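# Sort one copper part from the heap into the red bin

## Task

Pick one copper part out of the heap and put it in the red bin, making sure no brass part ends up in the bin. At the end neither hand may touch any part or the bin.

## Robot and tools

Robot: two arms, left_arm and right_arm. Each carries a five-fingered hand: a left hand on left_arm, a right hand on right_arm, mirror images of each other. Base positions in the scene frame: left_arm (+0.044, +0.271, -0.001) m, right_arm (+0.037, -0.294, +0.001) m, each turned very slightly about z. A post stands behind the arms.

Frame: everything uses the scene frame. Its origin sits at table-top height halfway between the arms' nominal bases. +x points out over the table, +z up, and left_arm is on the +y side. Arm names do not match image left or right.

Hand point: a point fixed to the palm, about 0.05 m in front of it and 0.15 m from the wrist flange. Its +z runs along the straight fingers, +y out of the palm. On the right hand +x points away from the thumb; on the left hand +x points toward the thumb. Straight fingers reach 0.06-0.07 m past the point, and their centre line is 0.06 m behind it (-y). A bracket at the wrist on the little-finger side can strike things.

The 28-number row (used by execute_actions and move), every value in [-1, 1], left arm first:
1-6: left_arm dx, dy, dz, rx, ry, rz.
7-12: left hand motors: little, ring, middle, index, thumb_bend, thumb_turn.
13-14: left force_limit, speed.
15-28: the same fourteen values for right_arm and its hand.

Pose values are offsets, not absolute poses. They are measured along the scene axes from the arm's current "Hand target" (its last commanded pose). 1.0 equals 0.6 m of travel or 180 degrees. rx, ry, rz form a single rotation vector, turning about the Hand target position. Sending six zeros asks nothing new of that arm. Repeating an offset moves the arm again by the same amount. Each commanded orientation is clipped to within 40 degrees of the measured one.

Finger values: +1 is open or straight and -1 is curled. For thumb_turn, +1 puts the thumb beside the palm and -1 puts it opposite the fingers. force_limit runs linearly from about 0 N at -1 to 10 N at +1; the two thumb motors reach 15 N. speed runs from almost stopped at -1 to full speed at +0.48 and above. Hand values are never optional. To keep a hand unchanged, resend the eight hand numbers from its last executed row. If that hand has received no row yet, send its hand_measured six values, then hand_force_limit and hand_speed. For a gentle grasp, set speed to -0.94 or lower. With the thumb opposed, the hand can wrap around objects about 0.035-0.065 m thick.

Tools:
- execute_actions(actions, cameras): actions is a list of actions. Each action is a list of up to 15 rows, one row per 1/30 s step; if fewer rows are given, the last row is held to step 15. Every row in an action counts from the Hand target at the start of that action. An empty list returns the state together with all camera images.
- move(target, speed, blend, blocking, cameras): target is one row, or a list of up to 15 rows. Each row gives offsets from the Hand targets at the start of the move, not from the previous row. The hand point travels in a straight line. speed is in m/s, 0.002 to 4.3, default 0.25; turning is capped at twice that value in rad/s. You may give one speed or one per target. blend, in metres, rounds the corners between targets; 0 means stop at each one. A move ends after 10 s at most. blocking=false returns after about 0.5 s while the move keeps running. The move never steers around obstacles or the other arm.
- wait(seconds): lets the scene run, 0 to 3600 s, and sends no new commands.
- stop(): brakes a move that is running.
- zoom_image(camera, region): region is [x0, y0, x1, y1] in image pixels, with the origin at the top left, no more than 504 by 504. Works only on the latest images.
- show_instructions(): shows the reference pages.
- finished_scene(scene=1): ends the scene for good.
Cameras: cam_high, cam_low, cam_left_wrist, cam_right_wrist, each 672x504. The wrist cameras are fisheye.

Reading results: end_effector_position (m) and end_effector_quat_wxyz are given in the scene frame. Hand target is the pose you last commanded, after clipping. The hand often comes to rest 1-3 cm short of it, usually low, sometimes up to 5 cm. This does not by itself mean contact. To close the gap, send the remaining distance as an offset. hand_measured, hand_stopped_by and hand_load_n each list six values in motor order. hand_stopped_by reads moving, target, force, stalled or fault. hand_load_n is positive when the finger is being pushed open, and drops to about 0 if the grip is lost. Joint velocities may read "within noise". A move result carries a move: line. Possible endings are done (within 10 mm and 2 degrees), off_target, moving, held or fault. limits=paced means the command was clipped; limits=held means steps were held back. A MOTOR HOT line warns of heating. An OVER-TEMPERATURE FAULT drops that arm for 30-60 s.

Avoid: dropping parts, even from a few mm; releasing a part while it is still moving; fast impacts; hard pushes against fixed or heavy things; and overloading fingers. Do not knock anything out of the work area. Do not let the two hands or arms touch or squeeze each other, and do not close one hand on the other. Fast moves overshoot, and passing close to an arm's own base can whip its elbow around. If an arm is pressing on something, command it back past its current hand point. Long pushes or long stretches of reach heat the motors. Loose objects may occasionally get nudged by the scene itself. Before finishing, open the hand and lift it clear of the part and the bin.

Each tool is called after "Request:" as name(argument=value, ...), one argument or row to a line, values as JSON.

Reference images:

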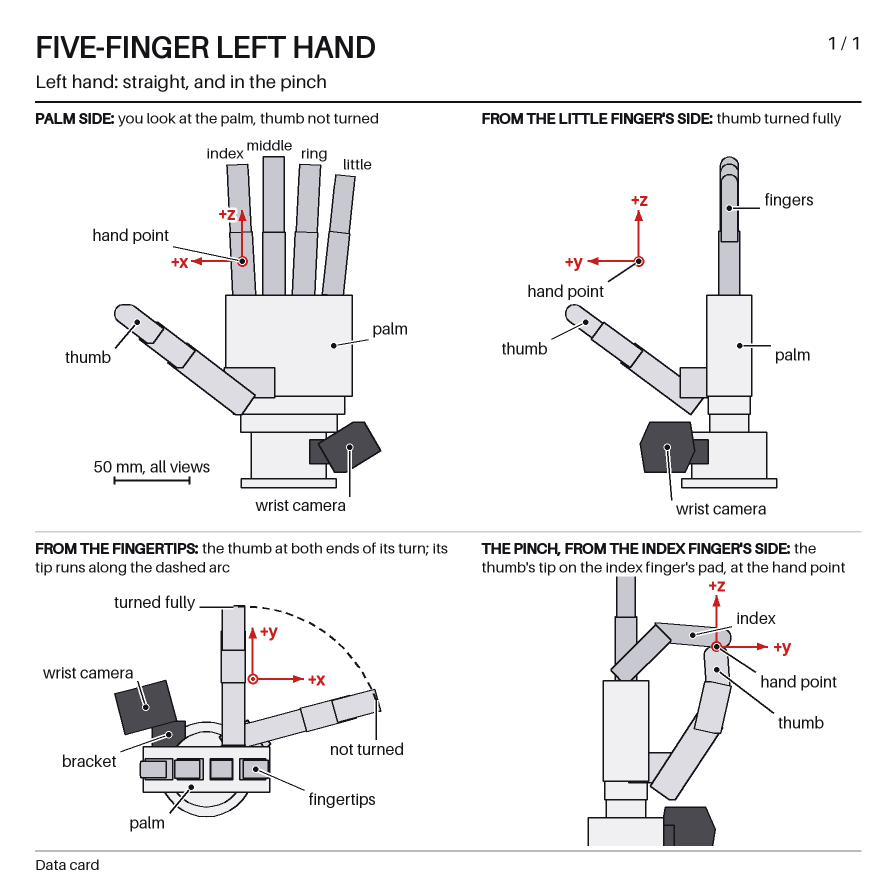

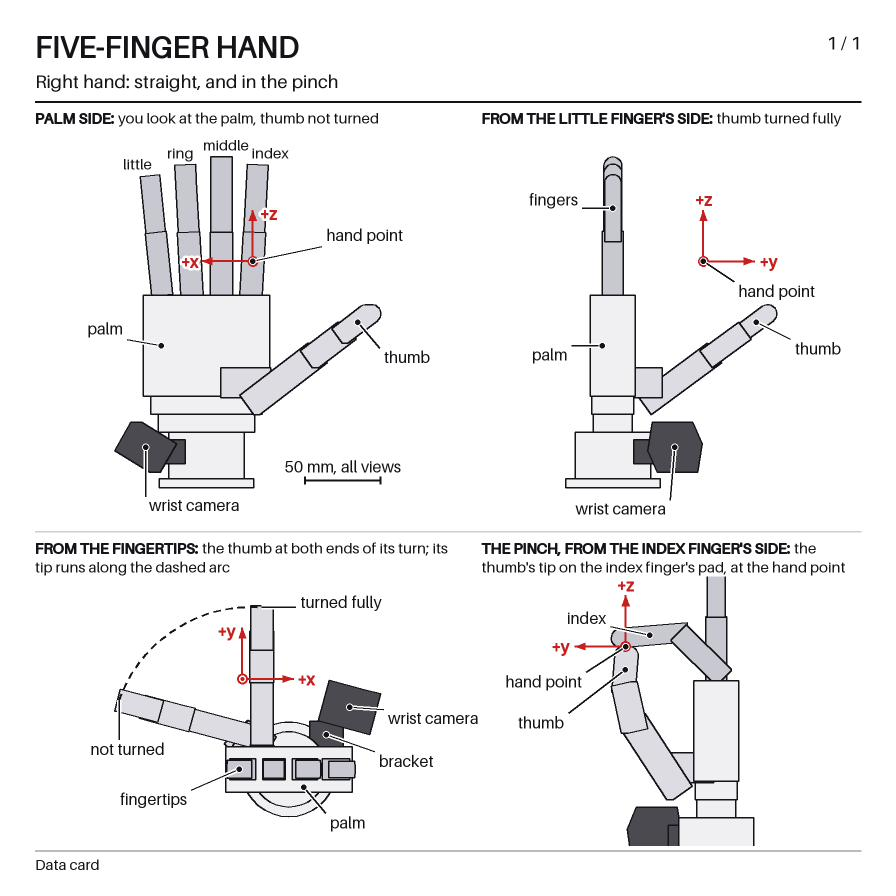

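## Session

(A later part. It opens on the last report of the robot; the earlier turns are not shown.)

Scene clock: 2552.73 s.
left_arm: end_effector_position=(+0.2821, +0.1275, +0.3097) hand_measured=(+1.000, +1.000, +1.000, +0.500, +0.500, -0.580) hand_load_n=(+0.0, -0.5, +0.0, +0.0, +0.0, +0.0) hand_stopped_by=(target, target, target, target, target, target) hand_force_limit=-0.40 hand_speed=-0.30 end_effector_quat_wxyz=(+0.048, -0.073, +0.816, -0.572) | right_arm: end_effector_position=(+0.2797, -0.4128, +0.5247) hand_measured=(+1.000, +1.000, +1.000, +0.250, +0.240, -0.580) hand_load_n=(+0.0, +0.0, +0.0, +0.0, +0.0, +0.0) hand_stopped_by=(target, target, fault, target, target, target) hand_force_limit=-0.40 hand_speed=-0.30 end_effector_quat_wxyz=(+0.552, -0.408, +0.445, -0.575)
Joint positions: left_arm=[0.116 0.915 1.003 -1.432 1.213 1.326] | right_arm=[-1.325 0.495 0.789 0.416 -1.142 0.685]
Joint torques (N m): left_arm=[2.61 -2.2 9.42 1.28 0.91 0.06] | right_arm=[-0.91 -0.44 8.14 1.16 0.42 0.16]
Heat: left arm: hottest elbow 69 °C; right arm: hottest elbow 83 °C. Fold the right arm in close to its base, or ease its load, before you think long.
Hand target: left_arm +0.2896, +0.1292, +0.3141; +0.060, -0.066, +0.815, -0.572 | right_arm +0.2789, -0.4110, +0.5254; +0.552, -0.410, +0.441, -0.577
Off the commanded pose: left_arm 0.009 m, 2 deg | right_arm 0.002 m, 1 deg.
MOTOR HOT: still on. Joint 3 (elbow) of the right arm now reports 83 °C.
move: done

Request:
move(
  target=[
    [0,0,-0.01,0,0,0,1,1,1,0.5,0.5,-0.58,-0.4,-0.3,0,0,-0.015,0,0.0,0,1,1,1,0.25,0.24,-0.58,-0.4,-0.3],
  ],
  speed=0.1,
)

Scene clock: 2558.70 s.
left_arm: end_effector_position=(+0.2850, +0.1277, +0.3097) hand_measured=(+1.000, +1.000, +1.000, +0.500, +0.500, -0.580) hand_load_n=(-0.5, +0.0, +0.0, +0.0, +0.0, +0.0) hand_stopped_by=(target, target, target, target, target, target) hand_force_limit=-0.40 hand_speed=-0.30 end_effector_quat_wxyz=(+0.055, -0.068, +0.816, -0.572) | right_arm: end_effector_position=(+0.2803, -0.4148, +0.5152) hand_measured=(+1.000, +1.000, +1.000, +0.250, +0.240, -0.580) hand_load_n=(+0.0, +0.0, +0.0, +0.0, +0.0, +0.0) hand_stopped_by=(target, target, fault, target, target, target) hand_force_limit=-0.40 hand_speed=-0.30 end_effector_quat_wxyz=(+0.553, -0.407, +0.447, -0.573)
Joint positions: left_arm=[0.116 0.915 1.003 -1.417 1.213 1.326] | right_arm=[-1.325 0.493 0.763 0.433 -1.142 0.685]
Joint torques (N m): left_arm=[2.55 -2.32 8.25 1.29 0.9 0.04] | right_arm=[-0.85 -0.97 8.16 1.14 0.43 0.15]
Heat: left arm: hottest elbow 69 °C; right arm: hottest elbow 83 °C. Fold the right arm in close to its base, or ease its load, before you think long.
Hand target: left_arm +0.2896, +0.1292, +0.3081; +0.060, -0.066, +0.815, -0.572 | right_arm +0.2789, -0.4109, +0.5164; +0.552, -0.410, +0.441, -0.577
Off the commanded pose: left_arm 0.005 m, 1 deg | right_arm 0.004 m, 1 deg.
MOTOR HOT: still on. Joint 3 (elbow) of the right arm now reports 83 °C.
move: done

Request:
move(
  target=[
    [0.13,-0.55,-0.02,0,0,-0.1,1,1,1,0.2,0.24,-0.58,-0.4,-0.3,0,0,0,0,0,0,1,1,1,0.25,0.24,-0.58,-0.4,-0.3],
    [0.151,-0.683,-0.2,0,0,-0.1,1,1,1,0.2,0.24,-0.58,-0.4,-0.3,0,0,0,0,0,0,1,1,1,0.25,0.24,-0.58,-0.4,-0.3],
  ],
  speed=0.2,
  blend=0.03,
  cameras=["cam_left_wrist"],
)

Request:
zoom_image(
  camera="cam_left_wrist",
  region=[160, 130, 400, 310],
)

Scene clock: 2582.80 s.
left_arm: end_effector_position=(+0.3752, -0.2660, +0.1658) hand_measured=(+1.000, +1.000, +1.000, +0.200, +0.240, -0.580) hand_load_n=(+0.0, -0.5, +0.0, +0.0, +0.0, +0.0) hand_stopped_by=(target, target, target, target, target, target) hand_force_limit=-0.40 hand_speed=-0.30 end_effector_quat_wxyz=(-0.043, +0.050, +0.826, -0.560) | right_arm: end_effector_position=(+0.2803, -0.4148, +0.5152) hand_measured=(+1.000, +1.000, +1.000, +0.250, +0.240, -0.580) hand_load_n=(+0.0, +0.0, +0.0, +0.0, +0.0, +0.0) hand_stopped_by=(target, target, fault, target, target, target) hand_force_limit=-0.40 hand_speed=-0.30 end_effector_quat_wxyz=(+0.553, -0.407, +0.447, -0.573)
Joint positions: left_arm=[-0.758 1.697 1.256 -0.143 0.836 0.438] | right_arm=[-1.325 0.493 0.763 0.433 -1.142 0.685]
Joint torques (N m): left_arm=[1.38 -17.38 11.02 2.59 0.28 -0.1] | right_arm=[-0.79 -1.03 8.17 1.16 0.43 0.16]
Heat: left arm: hottest elbow 68 °C; right arm: hottest elbow 79 °C.
Hand target: left_arm +0.3803, -0.2806, +0.1882; -0.030, +0.062, +0.815, -0.575 | right_arm +0.2789, -0.4109, +0.5164; +0.552, -0.410, +0.441, -0.577
Off the commanded pose: left_arm 0.027 m, 3 deg | right_arm 0.004 m, 1 deg.
MOTOR HOT: cleared for the motors of the right arm.
move: off_target (left_arm)

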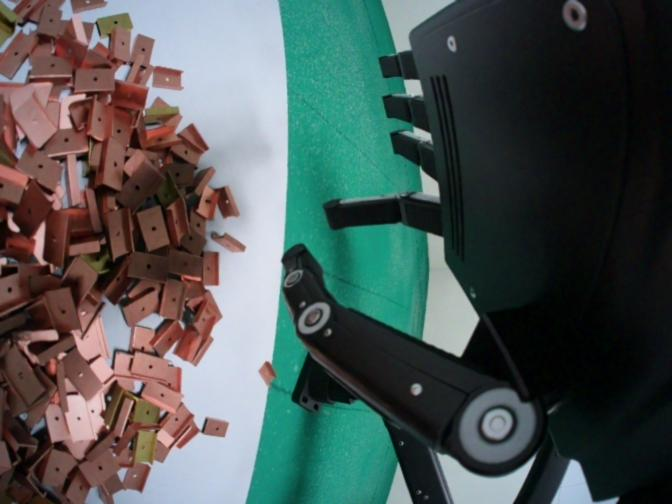

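Scaled by 2.100 from the camera's image (finer frame: 960x720).

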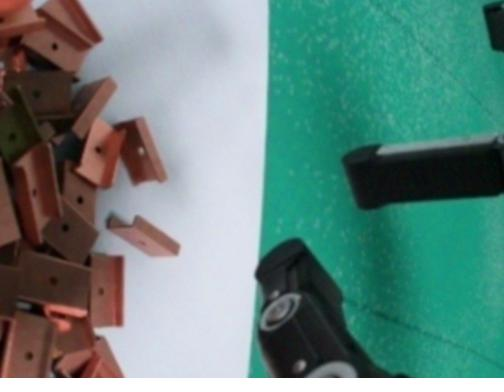

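Request:
zoom_image(
  camera="cam_left_wrist",
  region=[190, 170, 270, 270],
)

Scaled by 5.040 from the camera's image (finer frame: 960x720).

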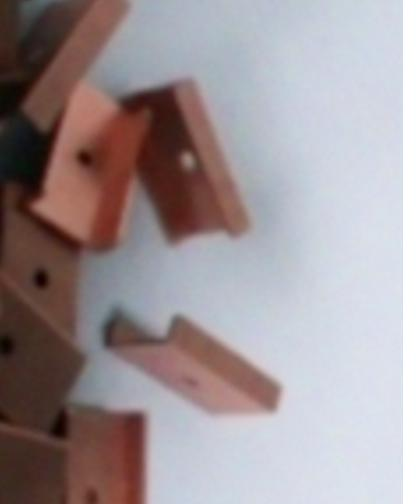

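Request:
move(
  target=[
    [-0.02,0,0,0,0,0.189,1,1,1,0.15,0.24,-0.58,-0.4,-0.3,0,0,0,0,0,0,1,1,1,0.25,0.24,-0.58,-0.4,-0.3],
    [-0.037,0,-0.06,0,0,0.189,1,1,1,0.15,0.24,-0.58,-0.4,-0.3,0,0,0,0,0,0,1,1,1,0.25,0.24,-0.58,-0.4,-0.3],
  ],
  speed=0.12,
  blend=0.01,
  cameras=["cam_left_wrist", "cam_low"],
)

Request:
zoom_image(
  camera="cam_left_wrist",
  region=[180, 180, 300, 300],
)

Scene clock: 2631.97 s.
left_arm: end_effector_position=(+0.3643, -0.2738, +0.1556) hand_measured=(+1.000, +1.000, +1.000, +0.150, +0.240, -0.580) hand_load_n=(+0.0, +0.0, +0.0, +0.0, +0.0, +0.0) hand_stopped_by=(target, target, target, target, target, target) hand_force_limit=-0.40 hand_speed=-0.30 end_effector_quat_wxyz=(+0.143, -0.181, +0.799, -0.555) | right_arm: end_effector_position=(+0.2803, -0.4148, +0.5152) hand_measured=(+1.000, +1.000, +1.000, +0.250, +0.240, -0.580) hand_load_n=(+0.0, +0.0, +0.0, +0.0, +0.0, +0.0) hand_stopped_by=(target, target, fault, target, target, target) hand_force_limit=-0.40 hand_speed=-0.30 end_effector_quat_wxyz=(+0.553, -0.407, +0.447, -0.573)
Joint positions: left_arm=[-0.931 1.55 0.986 0.211 0.129 0.077] | right_arm=[-1.325 0.493 0.763 0.433 -1.142 0.685]
Joint torques (N m): left_arm=[1.08 -12.98 8.06 3.14 -0.11 -0.11] | right_arm=[-0.79 -0.97 8.13 1.13 0.42 0.15]
Heat: left arm: hottest elbow 75 °C; right arm: hottest elbow 76 °C.
Hand target: left_arm +0.3582, -0.2805, +0.1520; +0.139, -0.179, +0.798, -0.558 | right_arm +0.2789, -0.4109, +0.5164; +0.552, -0.410, +0.441, -0.577
Off the commanded pose: left_arm 0.010 m, 1 deg | right_arm 0.004 m, 1 deg.
move: done
Images, in order (width x height): cam_low 672x504, cam_left_wrist 672x504.

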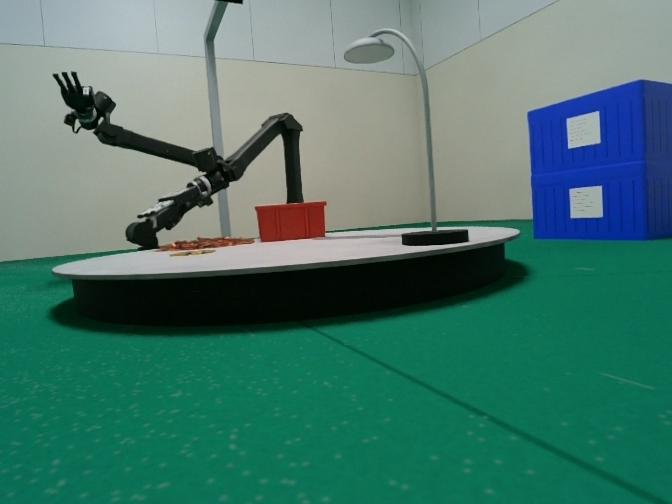

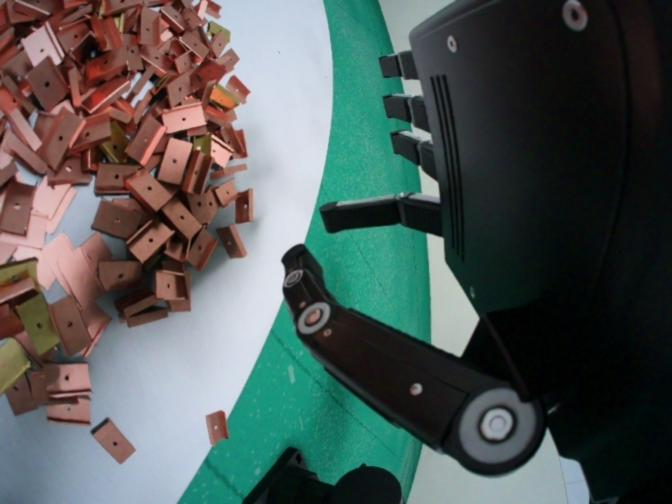

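Scaled by 4.200 from the camera's image (finer frame: 960x720).

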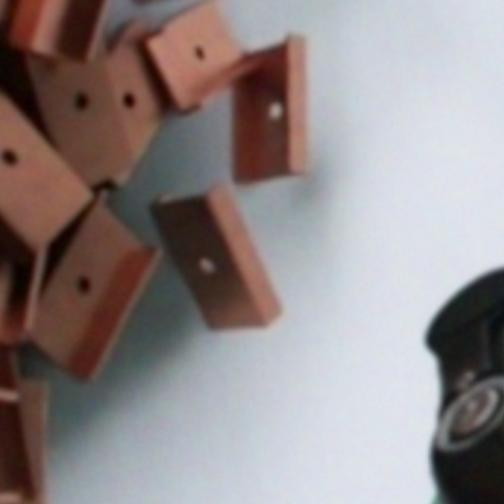

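Request:
move(
  target=[
    [0.002,-0.0105,-0.02,0,0,-0.02,1,1,1,0.15,0.24,-0.58,-0.4,-0.3,0,0,0,0,0,0,1,1,1,0.25,0.24,-0.58,-0.4,-0.3],
    [0.002,-0.0105,-0.072,0,0,-0.02,1,1,1,0.15,0.24,-0.58,-0.4,-0.3,0,0,0,0,0,0,1,1,1,0.25,0.24,-0.58,-0.4,-0.3],
  ],
  speed=0.1,
  cameras=["cam_left_wrist"],
)

Request:
zoom_image(
  camera="cam_left_wrist",
  region=[220, 170, 360, 280],
)

Scene clock: 2647.80 s.
left_arm: end_effector_position=(+0.3577, -0.2852, +0.1090) hand_measured=(+1.000, +1.000, +1.000, +0.150, +0.240, -0.580) hand_load_n=(+0.0, +0.0, +0.0, +0.0, +0.0, +0.0) hand_stopped_by=(target, target, target, target, target, target) hand_force_limit=-0.40 hand_speed=-0.30 end_effector_quat_wxyz=(+0.118, -0.159, +0.806, -0.558) | right_arm: end_effector_position=(+0.2803, -0.4148, +0.5152) hand_measured=(+1.000, +1.000, +1.000, +0.250, +0.240, -0.580) hand_load_n=(+0.0, +0.0, -0.5, +0.0, +0.5, +0.0) hand_stopped_by=(target, target, fault, target, target, target) hand_force_limit=-0.40 hand_speed=-0.30 end_effector_quat_wxyz=(+0.553, -0.407, +0.447, -0.573)
Joint positions: left_arm=[-0.931 1.65 0.965 0.321 0.196 0.088] | right_arm=[-1.325 0.493 0.763 0.433 -1.142 0.685]
Joint torques (N m): left_arm=[2.14 -14.39 7.61 3.14 0.12 0.05] | right_arm=[-0.91 -1.03 8.18 1.14 0.42 0.15]
Heat: left arm: hottest elbow 72 °C; right arm: hottest elbow 76 °C.
Hand target: left_arm +0.3594, -0.2869, +0.1090; +0.122, -0.154, +0.803, -0.562 | right_arm +0.2789, -0.4109, +0.5164; +0.552, -0.410, +0.441, -0.577
Off the commanded pose: left_arm 0.002 m, 1 deg | right_arm 0.004 m, 1 deg.
move: done

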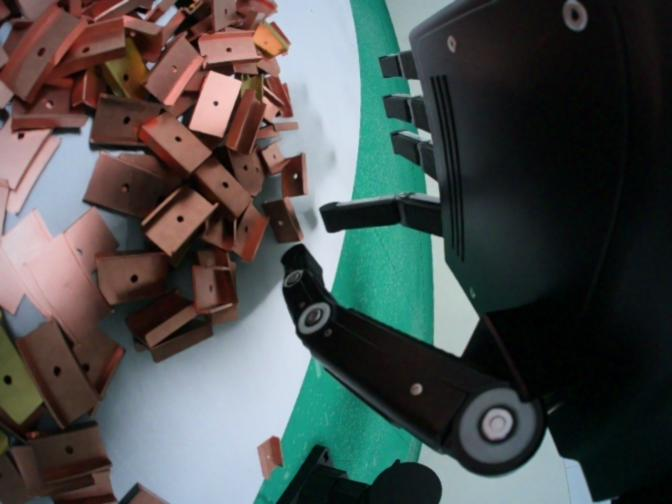

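Scaled by 3.600 from the camera's image (finer frame: 960x720).

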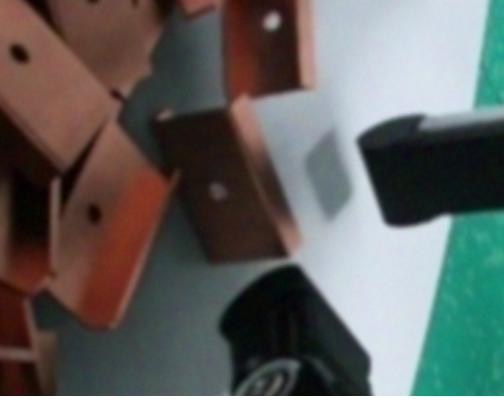

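Request:
move(
  target=[
    [0.0,0.0,0.022,0,0,0,1,1,1,0.15,0.24,-0.58,-0.4,-0.3,0,0,0,0,0,0,1,1,1,0.25,0.24,-0.58,-0.4,-0.3],
    [0.0225,0.007,0.022,0,0,0,1,1,1,0.15,0.24,-0.58,-0.4,-0.3,0,0,0,0,0,0,1,1,1,0.25,0.24,-0.58,-0.4,-0.3],
  ],
  speed=0.1,
  cameras=["cam_left_wrist"],
)

Request:
zoom_image(
  camera="cam_left_wrist",
  region=[220, 170, 360, 280],
)

Scene clock: 2656.20 s.
left_arm: end_effector_position=(+0.3606, -0.2797, +0.1075) hand_measured=(+1.000, +1.000, +1.000, +0.150, +0.240, -0.580) hand_load_n=(+0.0, +0.0, +0.0, +0.0, +0.0, +0.0) hand_stopped_by=(target, target, target, target, target, target) hand_force_limit=-0.40 hand_speed=-0.30 end_effector_quat_wxyz=(+0.113, -0.155, +0.809, -0.555) | right_arm: end_effector_position=(+0.2803, -0.4148, +0.5152) hand_measured=(+1.000, +1.000, +1.000, +0.250, +0.240, -0.580) hand_load_n=(+0.0, +0.0, -0.5, +0.0, +0.0, +0.0) hand_stopped_by=(target, target, fault, target, target, target) hand_force_limit=-0.40 hand_speed=-0.30 end_effector_quat_wxyz=(+0.553, -0.407, +0.447, -0.573)
Joint positions: left_arm=[-0.916 1.648 0.965 0.306 0.222 0.098] | right_arm=[-1.325 0.493 0.763 0.433 -1.142 0.685]
Joint torques (N m): left_arm=[3.08 -15.5 9.43 1.94 0.13 0.04] | right_arm=[-0.85 -1.08 8.13 1.16 0.42 0.15]
Heat: left arm: hottest elbow 71 °C; right arm: hottest elbow 76 °C.
Hand target: left_arm +0.3728, -0.2827, +0.1222; +0.122, -0.154, +0.803, -0.562 | right_arm +0.2789, -0.4109, +0.5164; +0.552, -0.410, +0.441, -0.577
Off the commanded pose: left_arm 0.019 m, 2 deg | right_arm 0.004 m, 1 deg.
move: off_target (left_arm)

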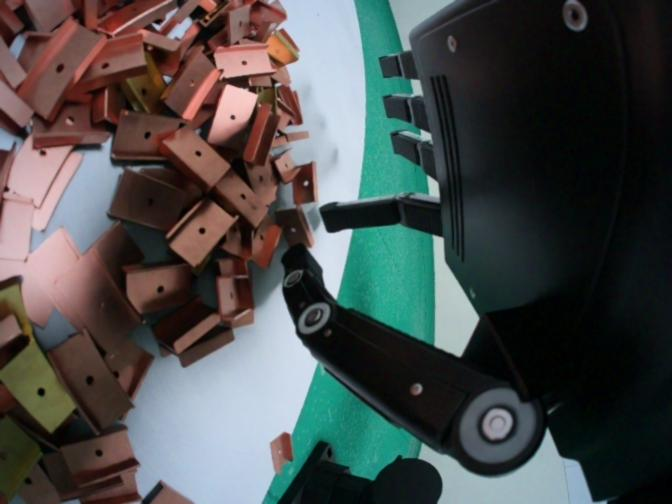

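Scaled by 3.600 from the camera's image (finer frame: 960x720).

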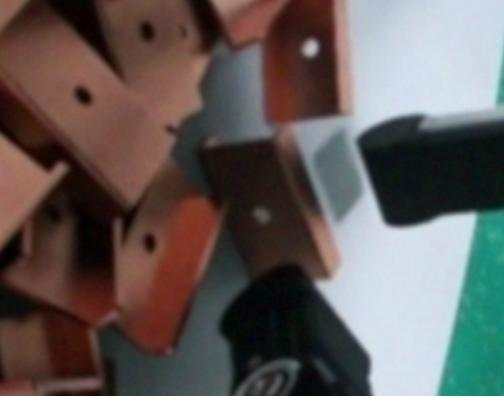

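Request:
move(
  target=[
    [0.0,-0.006,-0.02,0,0,0,1,1,1,0.15,0.24,-0.58,-0.4,-0.3,0,0,0,0,0,0,1,1,1,0.25,0.24,-0.58,-0.4,-0.3],
  ],
  speed=0.1,
  cameras=["cam_left_wrist"],
)

Request:
zoom_image(
  camera="cam_left_wrist",
  region=[220, 170, 360, 280],
)

Scene clock: 2662.90 s.
left_arm: end_effector_position=(+0.3609, -0.2801, +0.1042) hand_measured=(+1.000, +1.000, +1.000, +0.150, +0.240, -0.580) hand_load_n=(+0.0, +0.0, +0.0, +0.0, +0.0, -0.5) hand_stopped_by=(target, target, target, target, target, target) hand_force_limit=-0.40 hand_speed=-0.30 end_effector_quat_wxyz=(+0.112, -0.156, +0.810, -0.554) | right_arm: end_effector_position=(+0.2803, -0.4148, +0.5152) hand_measured=(+1.000, +1.000, +1.000, +0.250, +0.240, -0.580) hand_load_n=(+0.0, +0.0, +0.0, +0.0, +0.0, +0.0) hand_stopped_by=(target, target, fault, target, target, target) hand_force_limit=-0.40 hand_speed=-0.30 end_effector_quat_wxyz=(+0.553, -0.407, +0.447, -0.573)
Joint positions: left_arm=[-0.916 1.655 0.965 0.31 0.222 0.098] | right_arm=[-1.325 0.493 0.763 0.433 -1.142 0.685]
Joint torques (N m): left_arm=[2.73 -13.68 9.14 3.11 -0.01 0.05] | right_arm=[-0.85 -0.97 8.13 1.16 0.42 0.15]
Heat: left arm: hottest elbow 71 °C; right arm: hottest elbow 76 °C.
Hand target: left_arm +0.3728, -0.2863, +0.1102; +0.122, -0.154, +0.803, -0.562 | right_arm +0.2789, -0.4109, +0.5164; +0.552, -0.410, +0.441, -0.577
Off the commanded pose: left_arm 0.015 m, 2 deg | right_arm 0.004 m, 1 deg.
move: off_target (left_arm)

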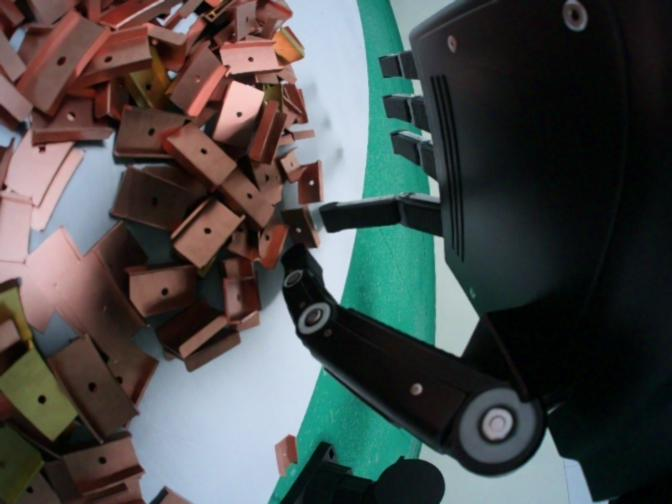

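Scaled by 3.600 from the camera's image (finer frame: 960x720).

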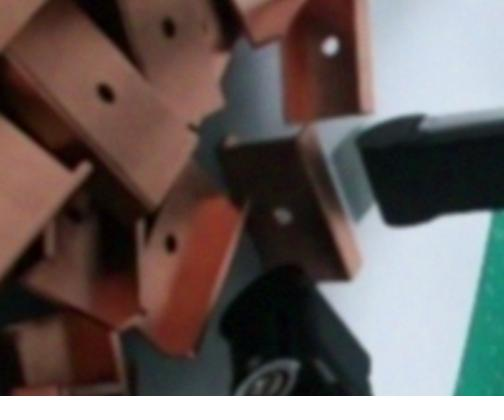

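Request:
move(
  target=[
    [0.0,0.0,-0.015,0,0,0,1,1,1,0.15,0.24,-0.58,-0.4,-0.3,0,0,0,0,0,0,1,1,1,0.25,0.24,-0.58,-0.4,-0.3],
  ],
  speed=0.06,
  cameras=["cam_left_wrist"],
)

Request:
zoom_image(
  camera="cam_left_wrist",
  region=[220, 170, 360, 280],
)

Scene clock: 2668.77 s.
left_arm: end_effector_position=(+0.3631, -0.2831, +0.1012) hand_measured=(+1.000, +1.000, +1.000, +0.150, +0.240, -0.580) hand_load_n=(+0.0, +0.0, +0.0, +0.0, +0.0, +0.0) hand_stopped_by=(target, target, target, target, target, target) hand_force_limit=-0.40 hand_speed=-0.30 end_effector_quat_wxyz=(+0.115, -0.154, +0.807, -0.558) | right_arm: end_effector_position=(+0.2803, -0.4148, +0.5152) hand_measured=(+1.000, +1.000, +1.000, +0.250, +0.240, -0.580) hand_load_n=(+0.0, +0.0, +0.0, +0.0, +0.0, +0.0) hand_stopped_by=(target, target, fault, target, target, target) hand_force_limit=-0.40 hand_speed=-0.30 end_effector_quat_wxyz=(+0.553, -0.407, +0.447, -0.573)
Joint positions: left_arm=[-0.916 1.669 0.965 0.337 0.221 0.098] | right_arm=[-1.325 0.493 0.763 0.433 -1.142 0.685]
Joint torques (N m): left_arm=[2.73 -13.68 8.53 2.99 -0.01 0.05] | right_arm=[-0.85 -0.91 8.14 1.16 0.43 0.15]
Heat: left arm: hottest elbow 71 °C; right arm: hottest elbow 75 °C.
Hand target: left_arm +0.3729, -0.2863, +0.1012; +0.122, -0.154, +0.803, -0.562 | right_arm +0.2789, -0.4109, +0.5164; +0.552, -0.410, +0.441, -0.577
Off the commanded pose: left_arm 0.010 m, 1 deg | right_arm 0.004 m, 1 deg.
move: done

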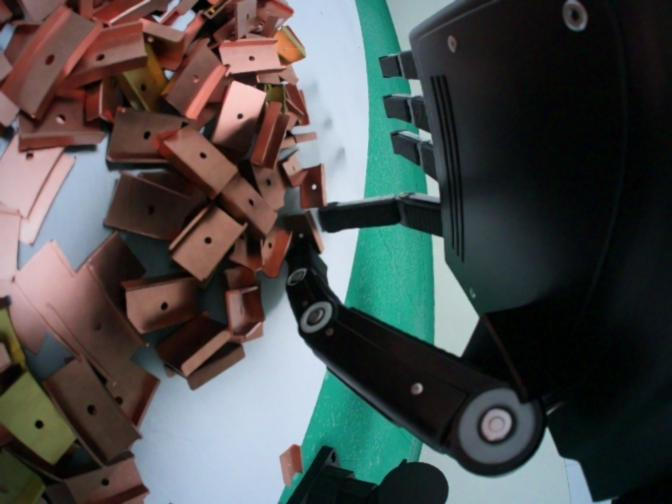

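Scaled by 3.600 from the camera's image (finer frame: 960x720).

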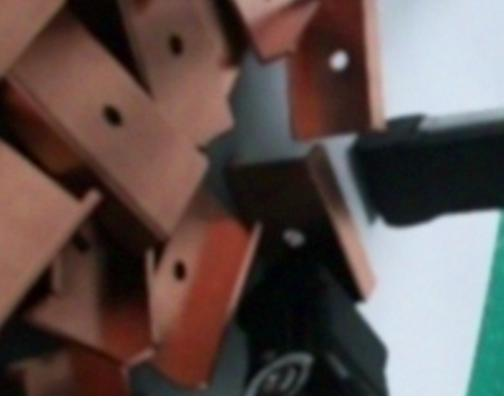

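Request:
move(
  target=[
    [0.0,0.0,0,0,0,0,1,1,1,-0.1,0.24,-0.58,-0.4,-0.9,0,0,0,0,0,0,1,1,1,0.25,0.24,-0.58,-0.4,-0.3],
  ],
  speed=0.06,
  cameras=["cam_left_wrist"],
)

Request:
zoom_image(
  camera="cam_left_wrist",
  region=[240, 180, 360, 280],
)

Scene clock: 2673.10 s.
left_arm: end_effector_position=(+0.3634, -0.2835, +0.1019) hand_measured=(+1.000, +1.000, +1.000, -0.100, +0.240, -0.580) hand_load_n=(+0.0, +0.0, +0.0, +0.0, +0.0, +0.0) hand_stopped_by=(target, target, target, target, target, target) hand_force_limit=-0.40 hand_speed=-0.90 end_effector_quat_wxyz=(+0.115, -0.154, +0.806, -0.560) | right_arm: end_effector_position=(+0.2803, -0.4148, +0.5152) hand_measured=(+1.000, +1.000, +1.000, +0.250, +0.240, -0.580) hand_load_n=(+0.0, -0.5, +0.0, +0.0, +0.0, +0.0) hand_stopped_by=(target, target, fault, target, target, target) hand_force_limit=-0.40 hand_speed=-0.30 end_effector_quat_wxyz=(+0.553, -0.407, +0.447, -0.573)
Joint positions: left_arm=[-0.916 1.669 0.965 0.34 0.221 0.098] | right_arm=[-1.325 0.493 0.763 0.433 -1.142 0.685]
Joint torques (N m): left_arm=[2.67 -13.57 8.51 2.89 -0.01 0.04] | right_arm=[-0.85 -0.97 8.13 1.11 0.43 0.15]
Heat: left arm: hottest elbow 71 °C; right arm: hottest elbow 75 °C.
Hand target: left_arm +0.3729, -0.2863, +0.1012; +0.122, -0.154, +0.803, -0.562 | right_arm +0.2789, -0.4109, +0.5164; +0.552, -0.410, +0.441, -0.577
Off the commanded pose: left_arm 0.010 m, 1 deg | right_arm 0.004 m, 1 deg.
move: done

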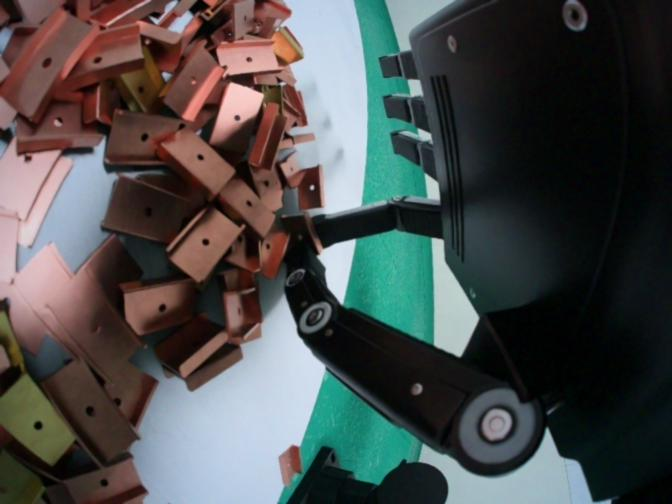

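Scaled by 4.200 from the camera's image (finer frame: 960x720).

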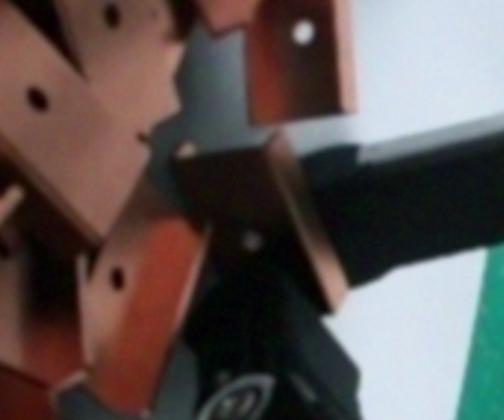

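Request:
move(
  target=[
    [0.0,0.0,0,0,0,0,1,1,1,-0.35,0.24,-0.58,-0.2,-0.92,0,0,0,0,0,0,1,1,1,0.25,0.24,-0.58,-0.4,-0.3],
  ],
  speed=0.06,
  cameras=["cam_left_wrist"],
)

Request:
zoom_image(
  camera="cam_left_wrist",
  region=[240, 180, 360, 280],
)

Scene clock: 2677.00 s.
left_arm: end_effector_position=(+0.3634, -0.2835, +0.1019) hand_measured=(+1.000, +1.000, +1.000, -0.278, +0.240, -0.580) hand_load_n=(+0.0, +0.0, -0.5, +5.0, +0.0, +0.0) hand_stopped_by=(target, target, target, force, target, target) hand_force_limit=-0.20 hand_speed=-0.92 end_effector_quat_wxyz=(+0.115, -0.154, +0.806, -0.560) | right_arm: end_effector_position=(+0.2803, -0.4148, +0.5152) hand_measured=(+1.000, +1.000, +1.000, +0.250, +0.240, -0.580) hand_load_n=(+0.0, +0.0, +0.0, +0.0, +0.0, +0.0) hand_stopped_by=(target, target, fault, target, target, target) hand_force_limit=-0.40 hand_speed=-0.30 end_effector_quat_wxyz=(+0.553, -0.407, +0.447, -0.573)
Joint positions: left_arm=[-0.916 1.669 0.965 0.34 0.221 0.098] | right_arm=[-1.325 0.493 0.763 0.433 -1.142 0.685]
Joint torques (N m): left_arm=[2.78 -13.57 8.53 2.88 -0.01 0.04] | right_arm=[-0.85 -1.08 8.14 1.16 0.43 0.15]
Heat: left arm: hottest elbow 71 °C; right arm: hottest elbow 75 °C.
Hand target: left_arm +0.3729, -0.2863, +0.1012; +0.122, -0.154, +0.803, -0.562 | right_arm +0.2789, -0.4109, +0.5164; +0.552, -0.410, +0.441, -0.577
Off the commanded pose: left_arm 0.010 m, 1 deg | right_arm 0.004 m, 1 deg.
move: done

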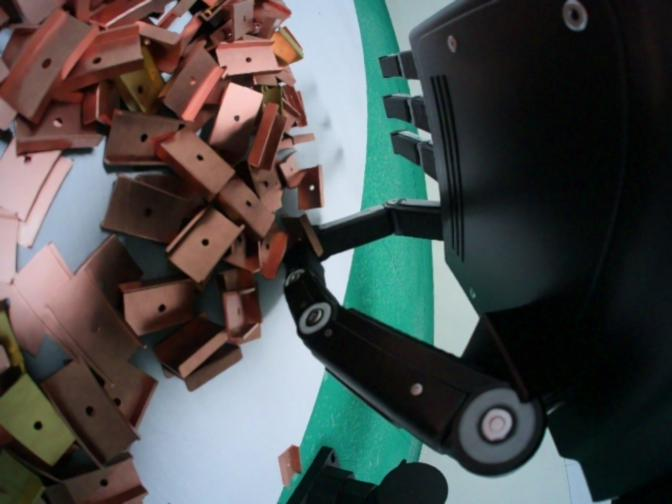

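Scaled by 4.200 from the camera's image (finer frame: 960x720).

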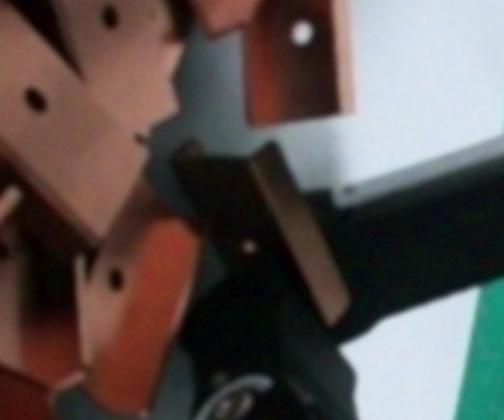

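Request:
move(
  target=[
    [0.0,0.0,0.1,0,0,0,1,1,1,-0.35,0.24,-0.58,-0.2,-0.92,0,0,0,0,0,0,1,1,1,0.25,0.24,-0.58,-0.4,-0.3],
  ],
  speed=0.12,
  cameras=["cam_left_wrist"],
)

Request:
zoom_image(
  camera="cam_left_wrist",
  region=[240, 180, 360, 280],
)

Scene clock: 2681.13 s.
left_arm: end_effector_position=(+0.3597, -0.2784, +0.1407) hand_measured=(+1.000, +1.000, +1.000, -0.278, +0.240, -0.580) hand_load_n=(+0.0, +0.0, -0.5, +1.5, +0.0, -0.5) hand_stopped_by=(target, target, target, force, target, target) hand_force_limit=-0.20 hand_speed=-0.92 end_effector_quat_wxyz=(+0.111, -0.157, +0.812, -0.551) | right_arm: end_effector_position=(+0.2803, -0.4148, +0.5152) hand_measured=(+1.000, +1.000, +1.000, +0.250, +0.240, -0.580) hand_load_n=(+0.0, +0.0, +0.0, +0.0, +0.0, +0.0) hand_stopped_by=(target, target, fault, target, target, target) hand_force_limit=-0.40 hand_speed=-0.30 end_effector_quat_wxyz=(+0.553, -0.407, +0.447, -0.573)
Joint positions: left_arm=[-0.916 1.588 1.004 0.197 0.221 0.098] | right_arm=[-1.325 0.493 0.763 0.433 -1.142 0.685]
Joint torques (N m): left_arm=[2.73 -14.8 10.82 1.94 -0.01 0.04] | right_arm=[-0.91 -0.79 8.16 1.16 0.43 0.15]
Heat: left arm: hottest elbow 71 °C; right arm: hottest elbow 75 °C.
Hand target: left_arm +0.3728, -0.2862, +0.1612; +0.122, -0.154, +0.803, -0.562 | right_arm +0.2789, -0.4109, +0.5164; +0.552, -0.410, +0.441, -0.577
Off the commanded pose: left_arm 0.026 m, 2 deg | right_arm 0.004 m, 1 deg.
move: off_target (left_arm)

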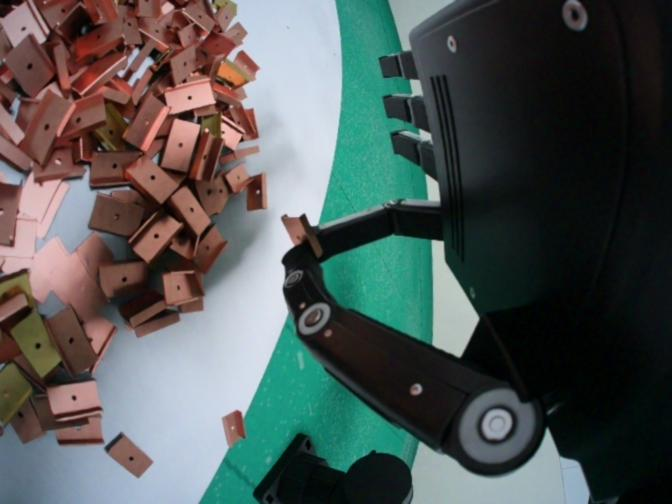

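Scaled by 4.200 from the camera's image (finer frame: 960x720).

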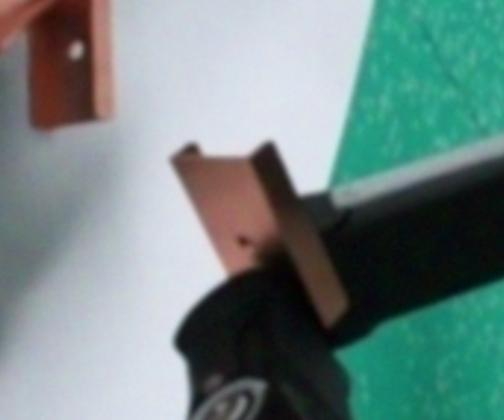

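Request:
move(
  target=[
    [0.0,0.0,0.0,0,0,0,1,1,1,-0.42,0.24,-0.58,-0.2,-0.96,0,0,0,0,0,0,1,1,1,0.25,0.24,-0.58,-0.4,-0.3],
  ],
  speed=0.12,
  cameras=["cam_left_wrist"],
)

Request:
zoom_image(
  camera="cam_left_wrist",
  region=[240, 180, 360, 280],
)

Scene clock: 2686.07 s.
left_arm: end_effector_position=(+0.3597, -0.2784, +0.1407) hand_measured=(+1.000, +1.000, +1.000, -0.288, +0.240, -0.580) hand_load_n=(+0.0, +0.0, +0.0, +5.0, +0.5, +0.0) hand_stopped_by=(target, target, target, force, target, target) hand_force_limit=-0.20 hand_speed=-0.96 end_effector_quat_wxyz=(+0.111, -0.157, +0.812, -0.551) | right_arm: end_effector_position=(+0.2803, -0.4148, +0.5152) hand_measured=(+1.000, +1.000, +1.000, +0.250, +0.240, -0.580) hand_load_n=(-0.5, +0.0, +0.0, +0.0, +0.0, +0.0) hand_stopped_by=(target, target, fault, target, target, target) hand_force_limit=-0.40 hand_speed=-0.30 end_effector_quat_wxyz=(+0.553, -0.407, +0.447, -0.573)
Joint positions: left_arm=[-0.916 1.588 1.004 0.197 0.221 0.098] | right_arm=[-1.325 0.493 0.763 0.433 -1.142 0.685]
Joint torques (N m): left_arm=[2.73 -14.74 10.84 1.94 -0.02 0.04] | right_arm=[-0.85 -1.08 8.14 1.13 0.43 0.15]
Heat: left arm: hottest elbow 72 °C; right arm: hottest elbow 75 °C.
Hand target: left_arm +0.3728, -0.2862, +0.1612; +0.122, -0.154, +0.803, -0.562 | right_arm +0.2789, -0.4109, +0.5164; +0.552, -0.410, +0.441, -0.577
Off the commanded pose: left_arm 0.026 m, 2 deg | right_arm 0.004 m, 1 deg.
move: done

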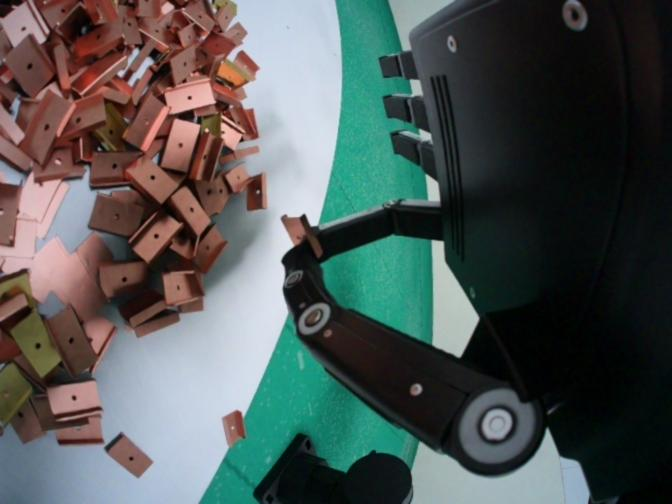

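Scaled by 4.200 from the camera's image (finer frame: 960x720).

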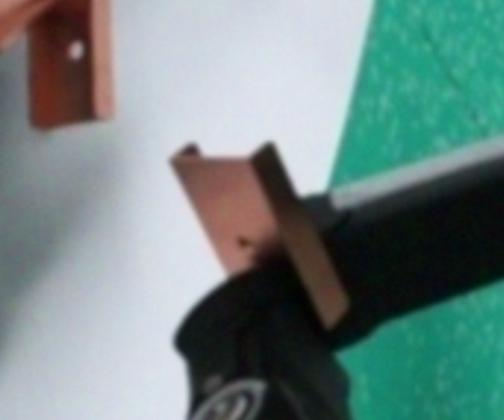

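Request:
move(
  target=[
    [0.0,0.0,0.235,0,0,0,1,1,1,-0.42,0.24,-0.58,-0.2,-0.96,0,0,0,0,0,0,1,1,1,0.25,0.24,-0.58,-0.4,-0.3],
    [-0.005,0.3,0.235,0.0,0,0.1,1,1,1,-0.42,0.24,-0.58,-0.2,-0.96,0,0,0,0,0,0,1,1,1,0.25,0.24,-0.58,-0.4,-0.3],
  ],
  speed=0.12,
  blend=0.03,
  cameras=["cam_left_wrist", "cam_high", "cam_low"],
)

Scene clock: 2716.57 s.
left_arm: end_effector_position=(+0.3671, -0.1114, +0.3042) hand_measured=(+1.000, +1.000, +1.000, -0.288, +0.240, -0.580) hand_load_n=(+0.0, +0.0, +0.0, +4.5, +0.0, +0.0) hand_stopped_by=(target, target, target, force, target, target) hand_force_limit=-0.20 hand_speed=-0.96 end_effector_quat_wxyz=(+0.208, -0.269, +0.770, -0.540) | right_arm: end_effector_position=(+0.2803, -0.4148, +0.5152) hand_measured=(+1.000, +1.000, +1.000, +0.250, +0.240, -0.580) hand_load_n=(+0.0, +0.0, +0.0, +0.0, +0.0, +0.0) hand_stopped_by=(target, target, fault, target, target, target) hand_force_limit=-0.40 hand_speed=-0.30 end_effector_quat_wxyz=(+0.553, -0.407, +0.447, -0.573)
Joint positions: left_arm=[-0.757 1.042 0.937 -0.233 0.079 0.06] | right_arm=[-1.325 0.493 0.763 0.433 -1.142 0.685]
Joint torques (N m): left_arm=[3.02 -6.83 9.16 2.02 -0.05 -0.08] | right_arm=[-0.85 -0.97 8.13 1.14 0.42 0.16]
Heat: left arm: hottest elbow 75 °C; right arm: hottest elbow 75 °C.
Hand target: left_arm +0.3699, -0.1062, +0.3022; +0.208, -0.278, +0.769, -0.536 | right_arm +0.2789, -0.4109, +0.5164; +0.552, -0.410, +0.441, -0.577
Off the commanded pose: left_arm 0.006 m, 1 deg | right_arm 0.004 m, 1 deg.
move: done
Images, in order (width x height): cam_high 672x504, cam_low 672x504, cam_left_wrist 672x504.

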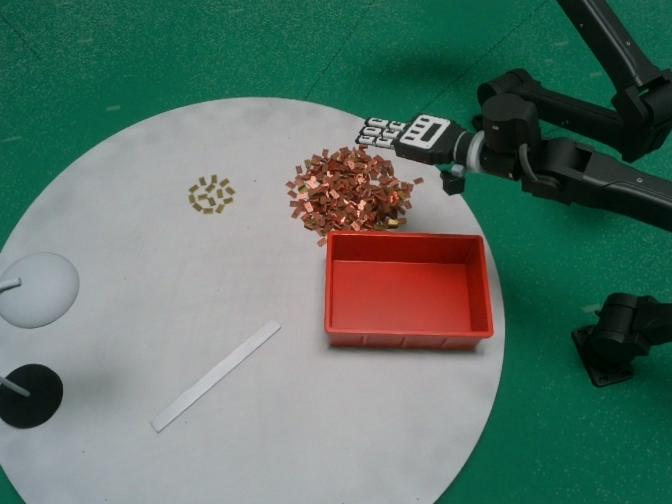

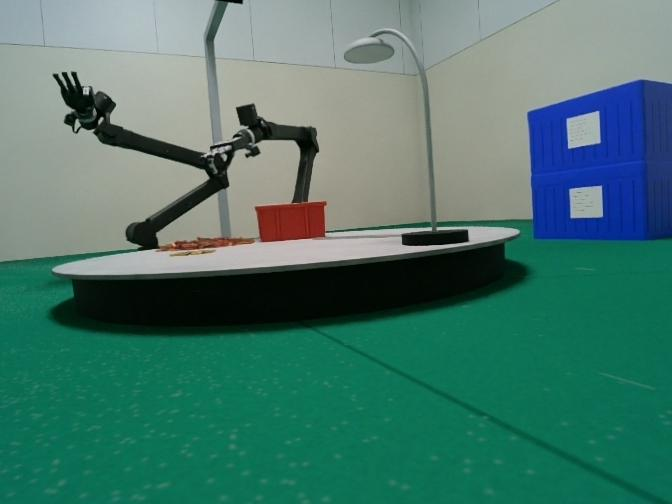

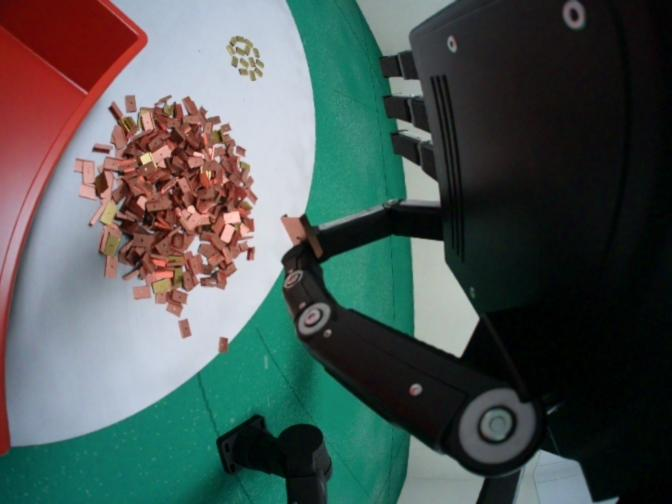

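Request:
move(
  target=[
    [0.05,0.2,0.03,0.04,0.04,0.13,1,1,1,-0.42,0.24,-0.58,-0.2,-0.96,0,0,0,0,0,0,1,1,1,0.25,0.24,-0.58,-0.4,-0.3],
  ],
  speed=0.12,
  cameras=["cam_left_wrist", "cam_high", "cam_low"],
)

Scene clock: 2729.83 s.
left_arm: end_effector_position=(+0.3906, +0.0134, +0.2876) hand_measured=(+1.000, +1.000, +1.000, -0.288, +0.240, -0.580) hand_load_n=(+0.0, +0.0, +0.0, +4.5, +0.5, +0.0) hand_stopped_by=(target, target, target, force, target, target) hand_force_limit=-0.20 hand_speed=-0.96 end_effector_quat_wxyz=(+0.271, -0.443, +0.758, -0.396) | right_arm: end_effector_position=(+0.2803, -0.4148, +0.5152) hand_measured=(+1.000, +1.000, +1.000, +0.250, +0.240, -0.580) hand_load_n=(+0.0, +0.0, +0.0, +0.0, +0.0, +0.0) hand_stopped_by=(target, target, fault, target, target, target) hand_force_limit=-0.40 hand_speed=-0.30 end_effector_quat_wxyz=(+0.553, -0.407, +0.447, -0.573)
Joint positions: left_arm=[-0.609 0.947 0.97 -0.602 -0.162 -0.034] | right_arm=[-1.325 0.493 0.763 0.433 -1.142 0.685]
Joint torques (N m): left_arm=[3.19 -5.83 12.98 1.76 -0.18 -0.09] | right_arm=[-0.79 -0.97 8.17 1.16 0.43 0.15]
Heat: left arm: hottest elbow 75 °C; right arm: hottest elbow 75 °C.
Hand target: left_arm +0.3999, +0.0137, +0.3201; +0.281, -0.447, +0.741, -0.416 | right_arm +0.2789, -0.4109, +0.5164; +0.552, -0.410, +0.441, -0.577
Off the commanded pose: left_arm 0.034 m, 3 deg | right_arm 0.004 m, 1 deg.
move: off_target (left_arm)
Images, in order (width x height): cam_high 672x504, cam_low 672x504, cam_left_wrist 672x504.

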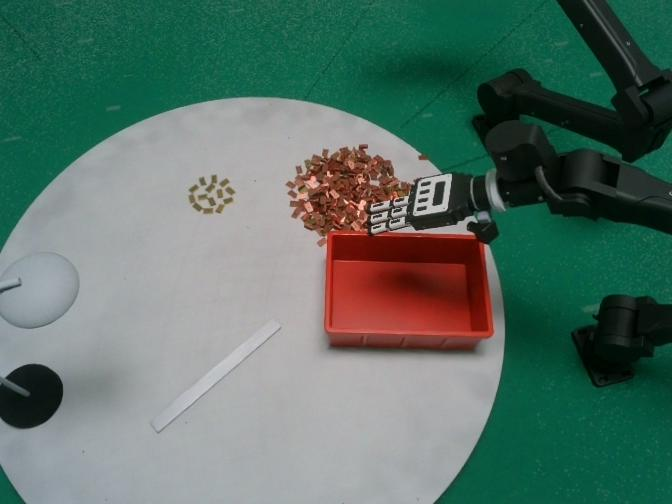

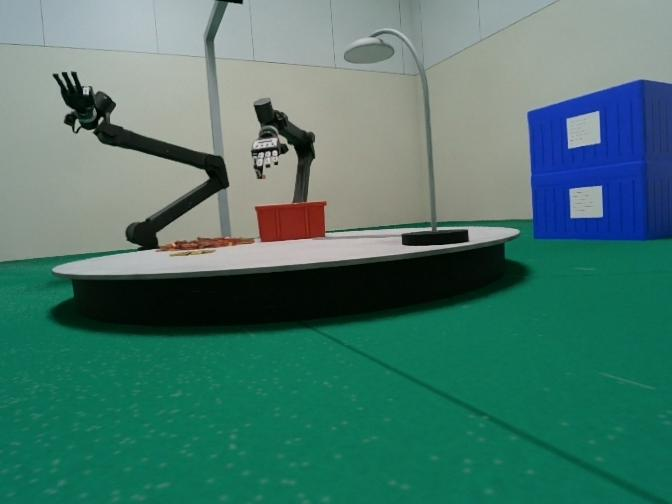

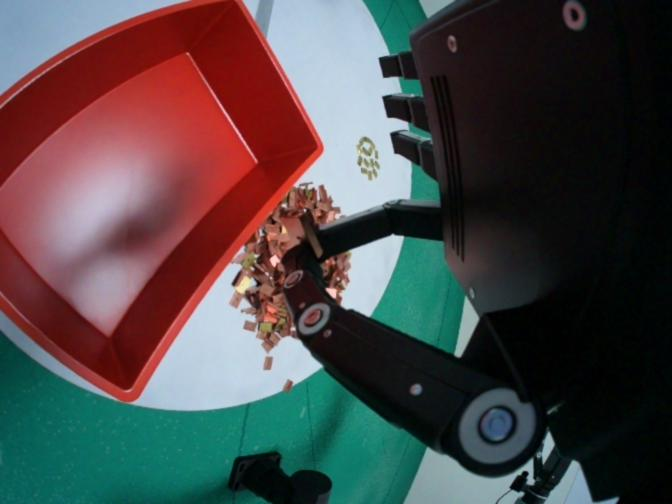

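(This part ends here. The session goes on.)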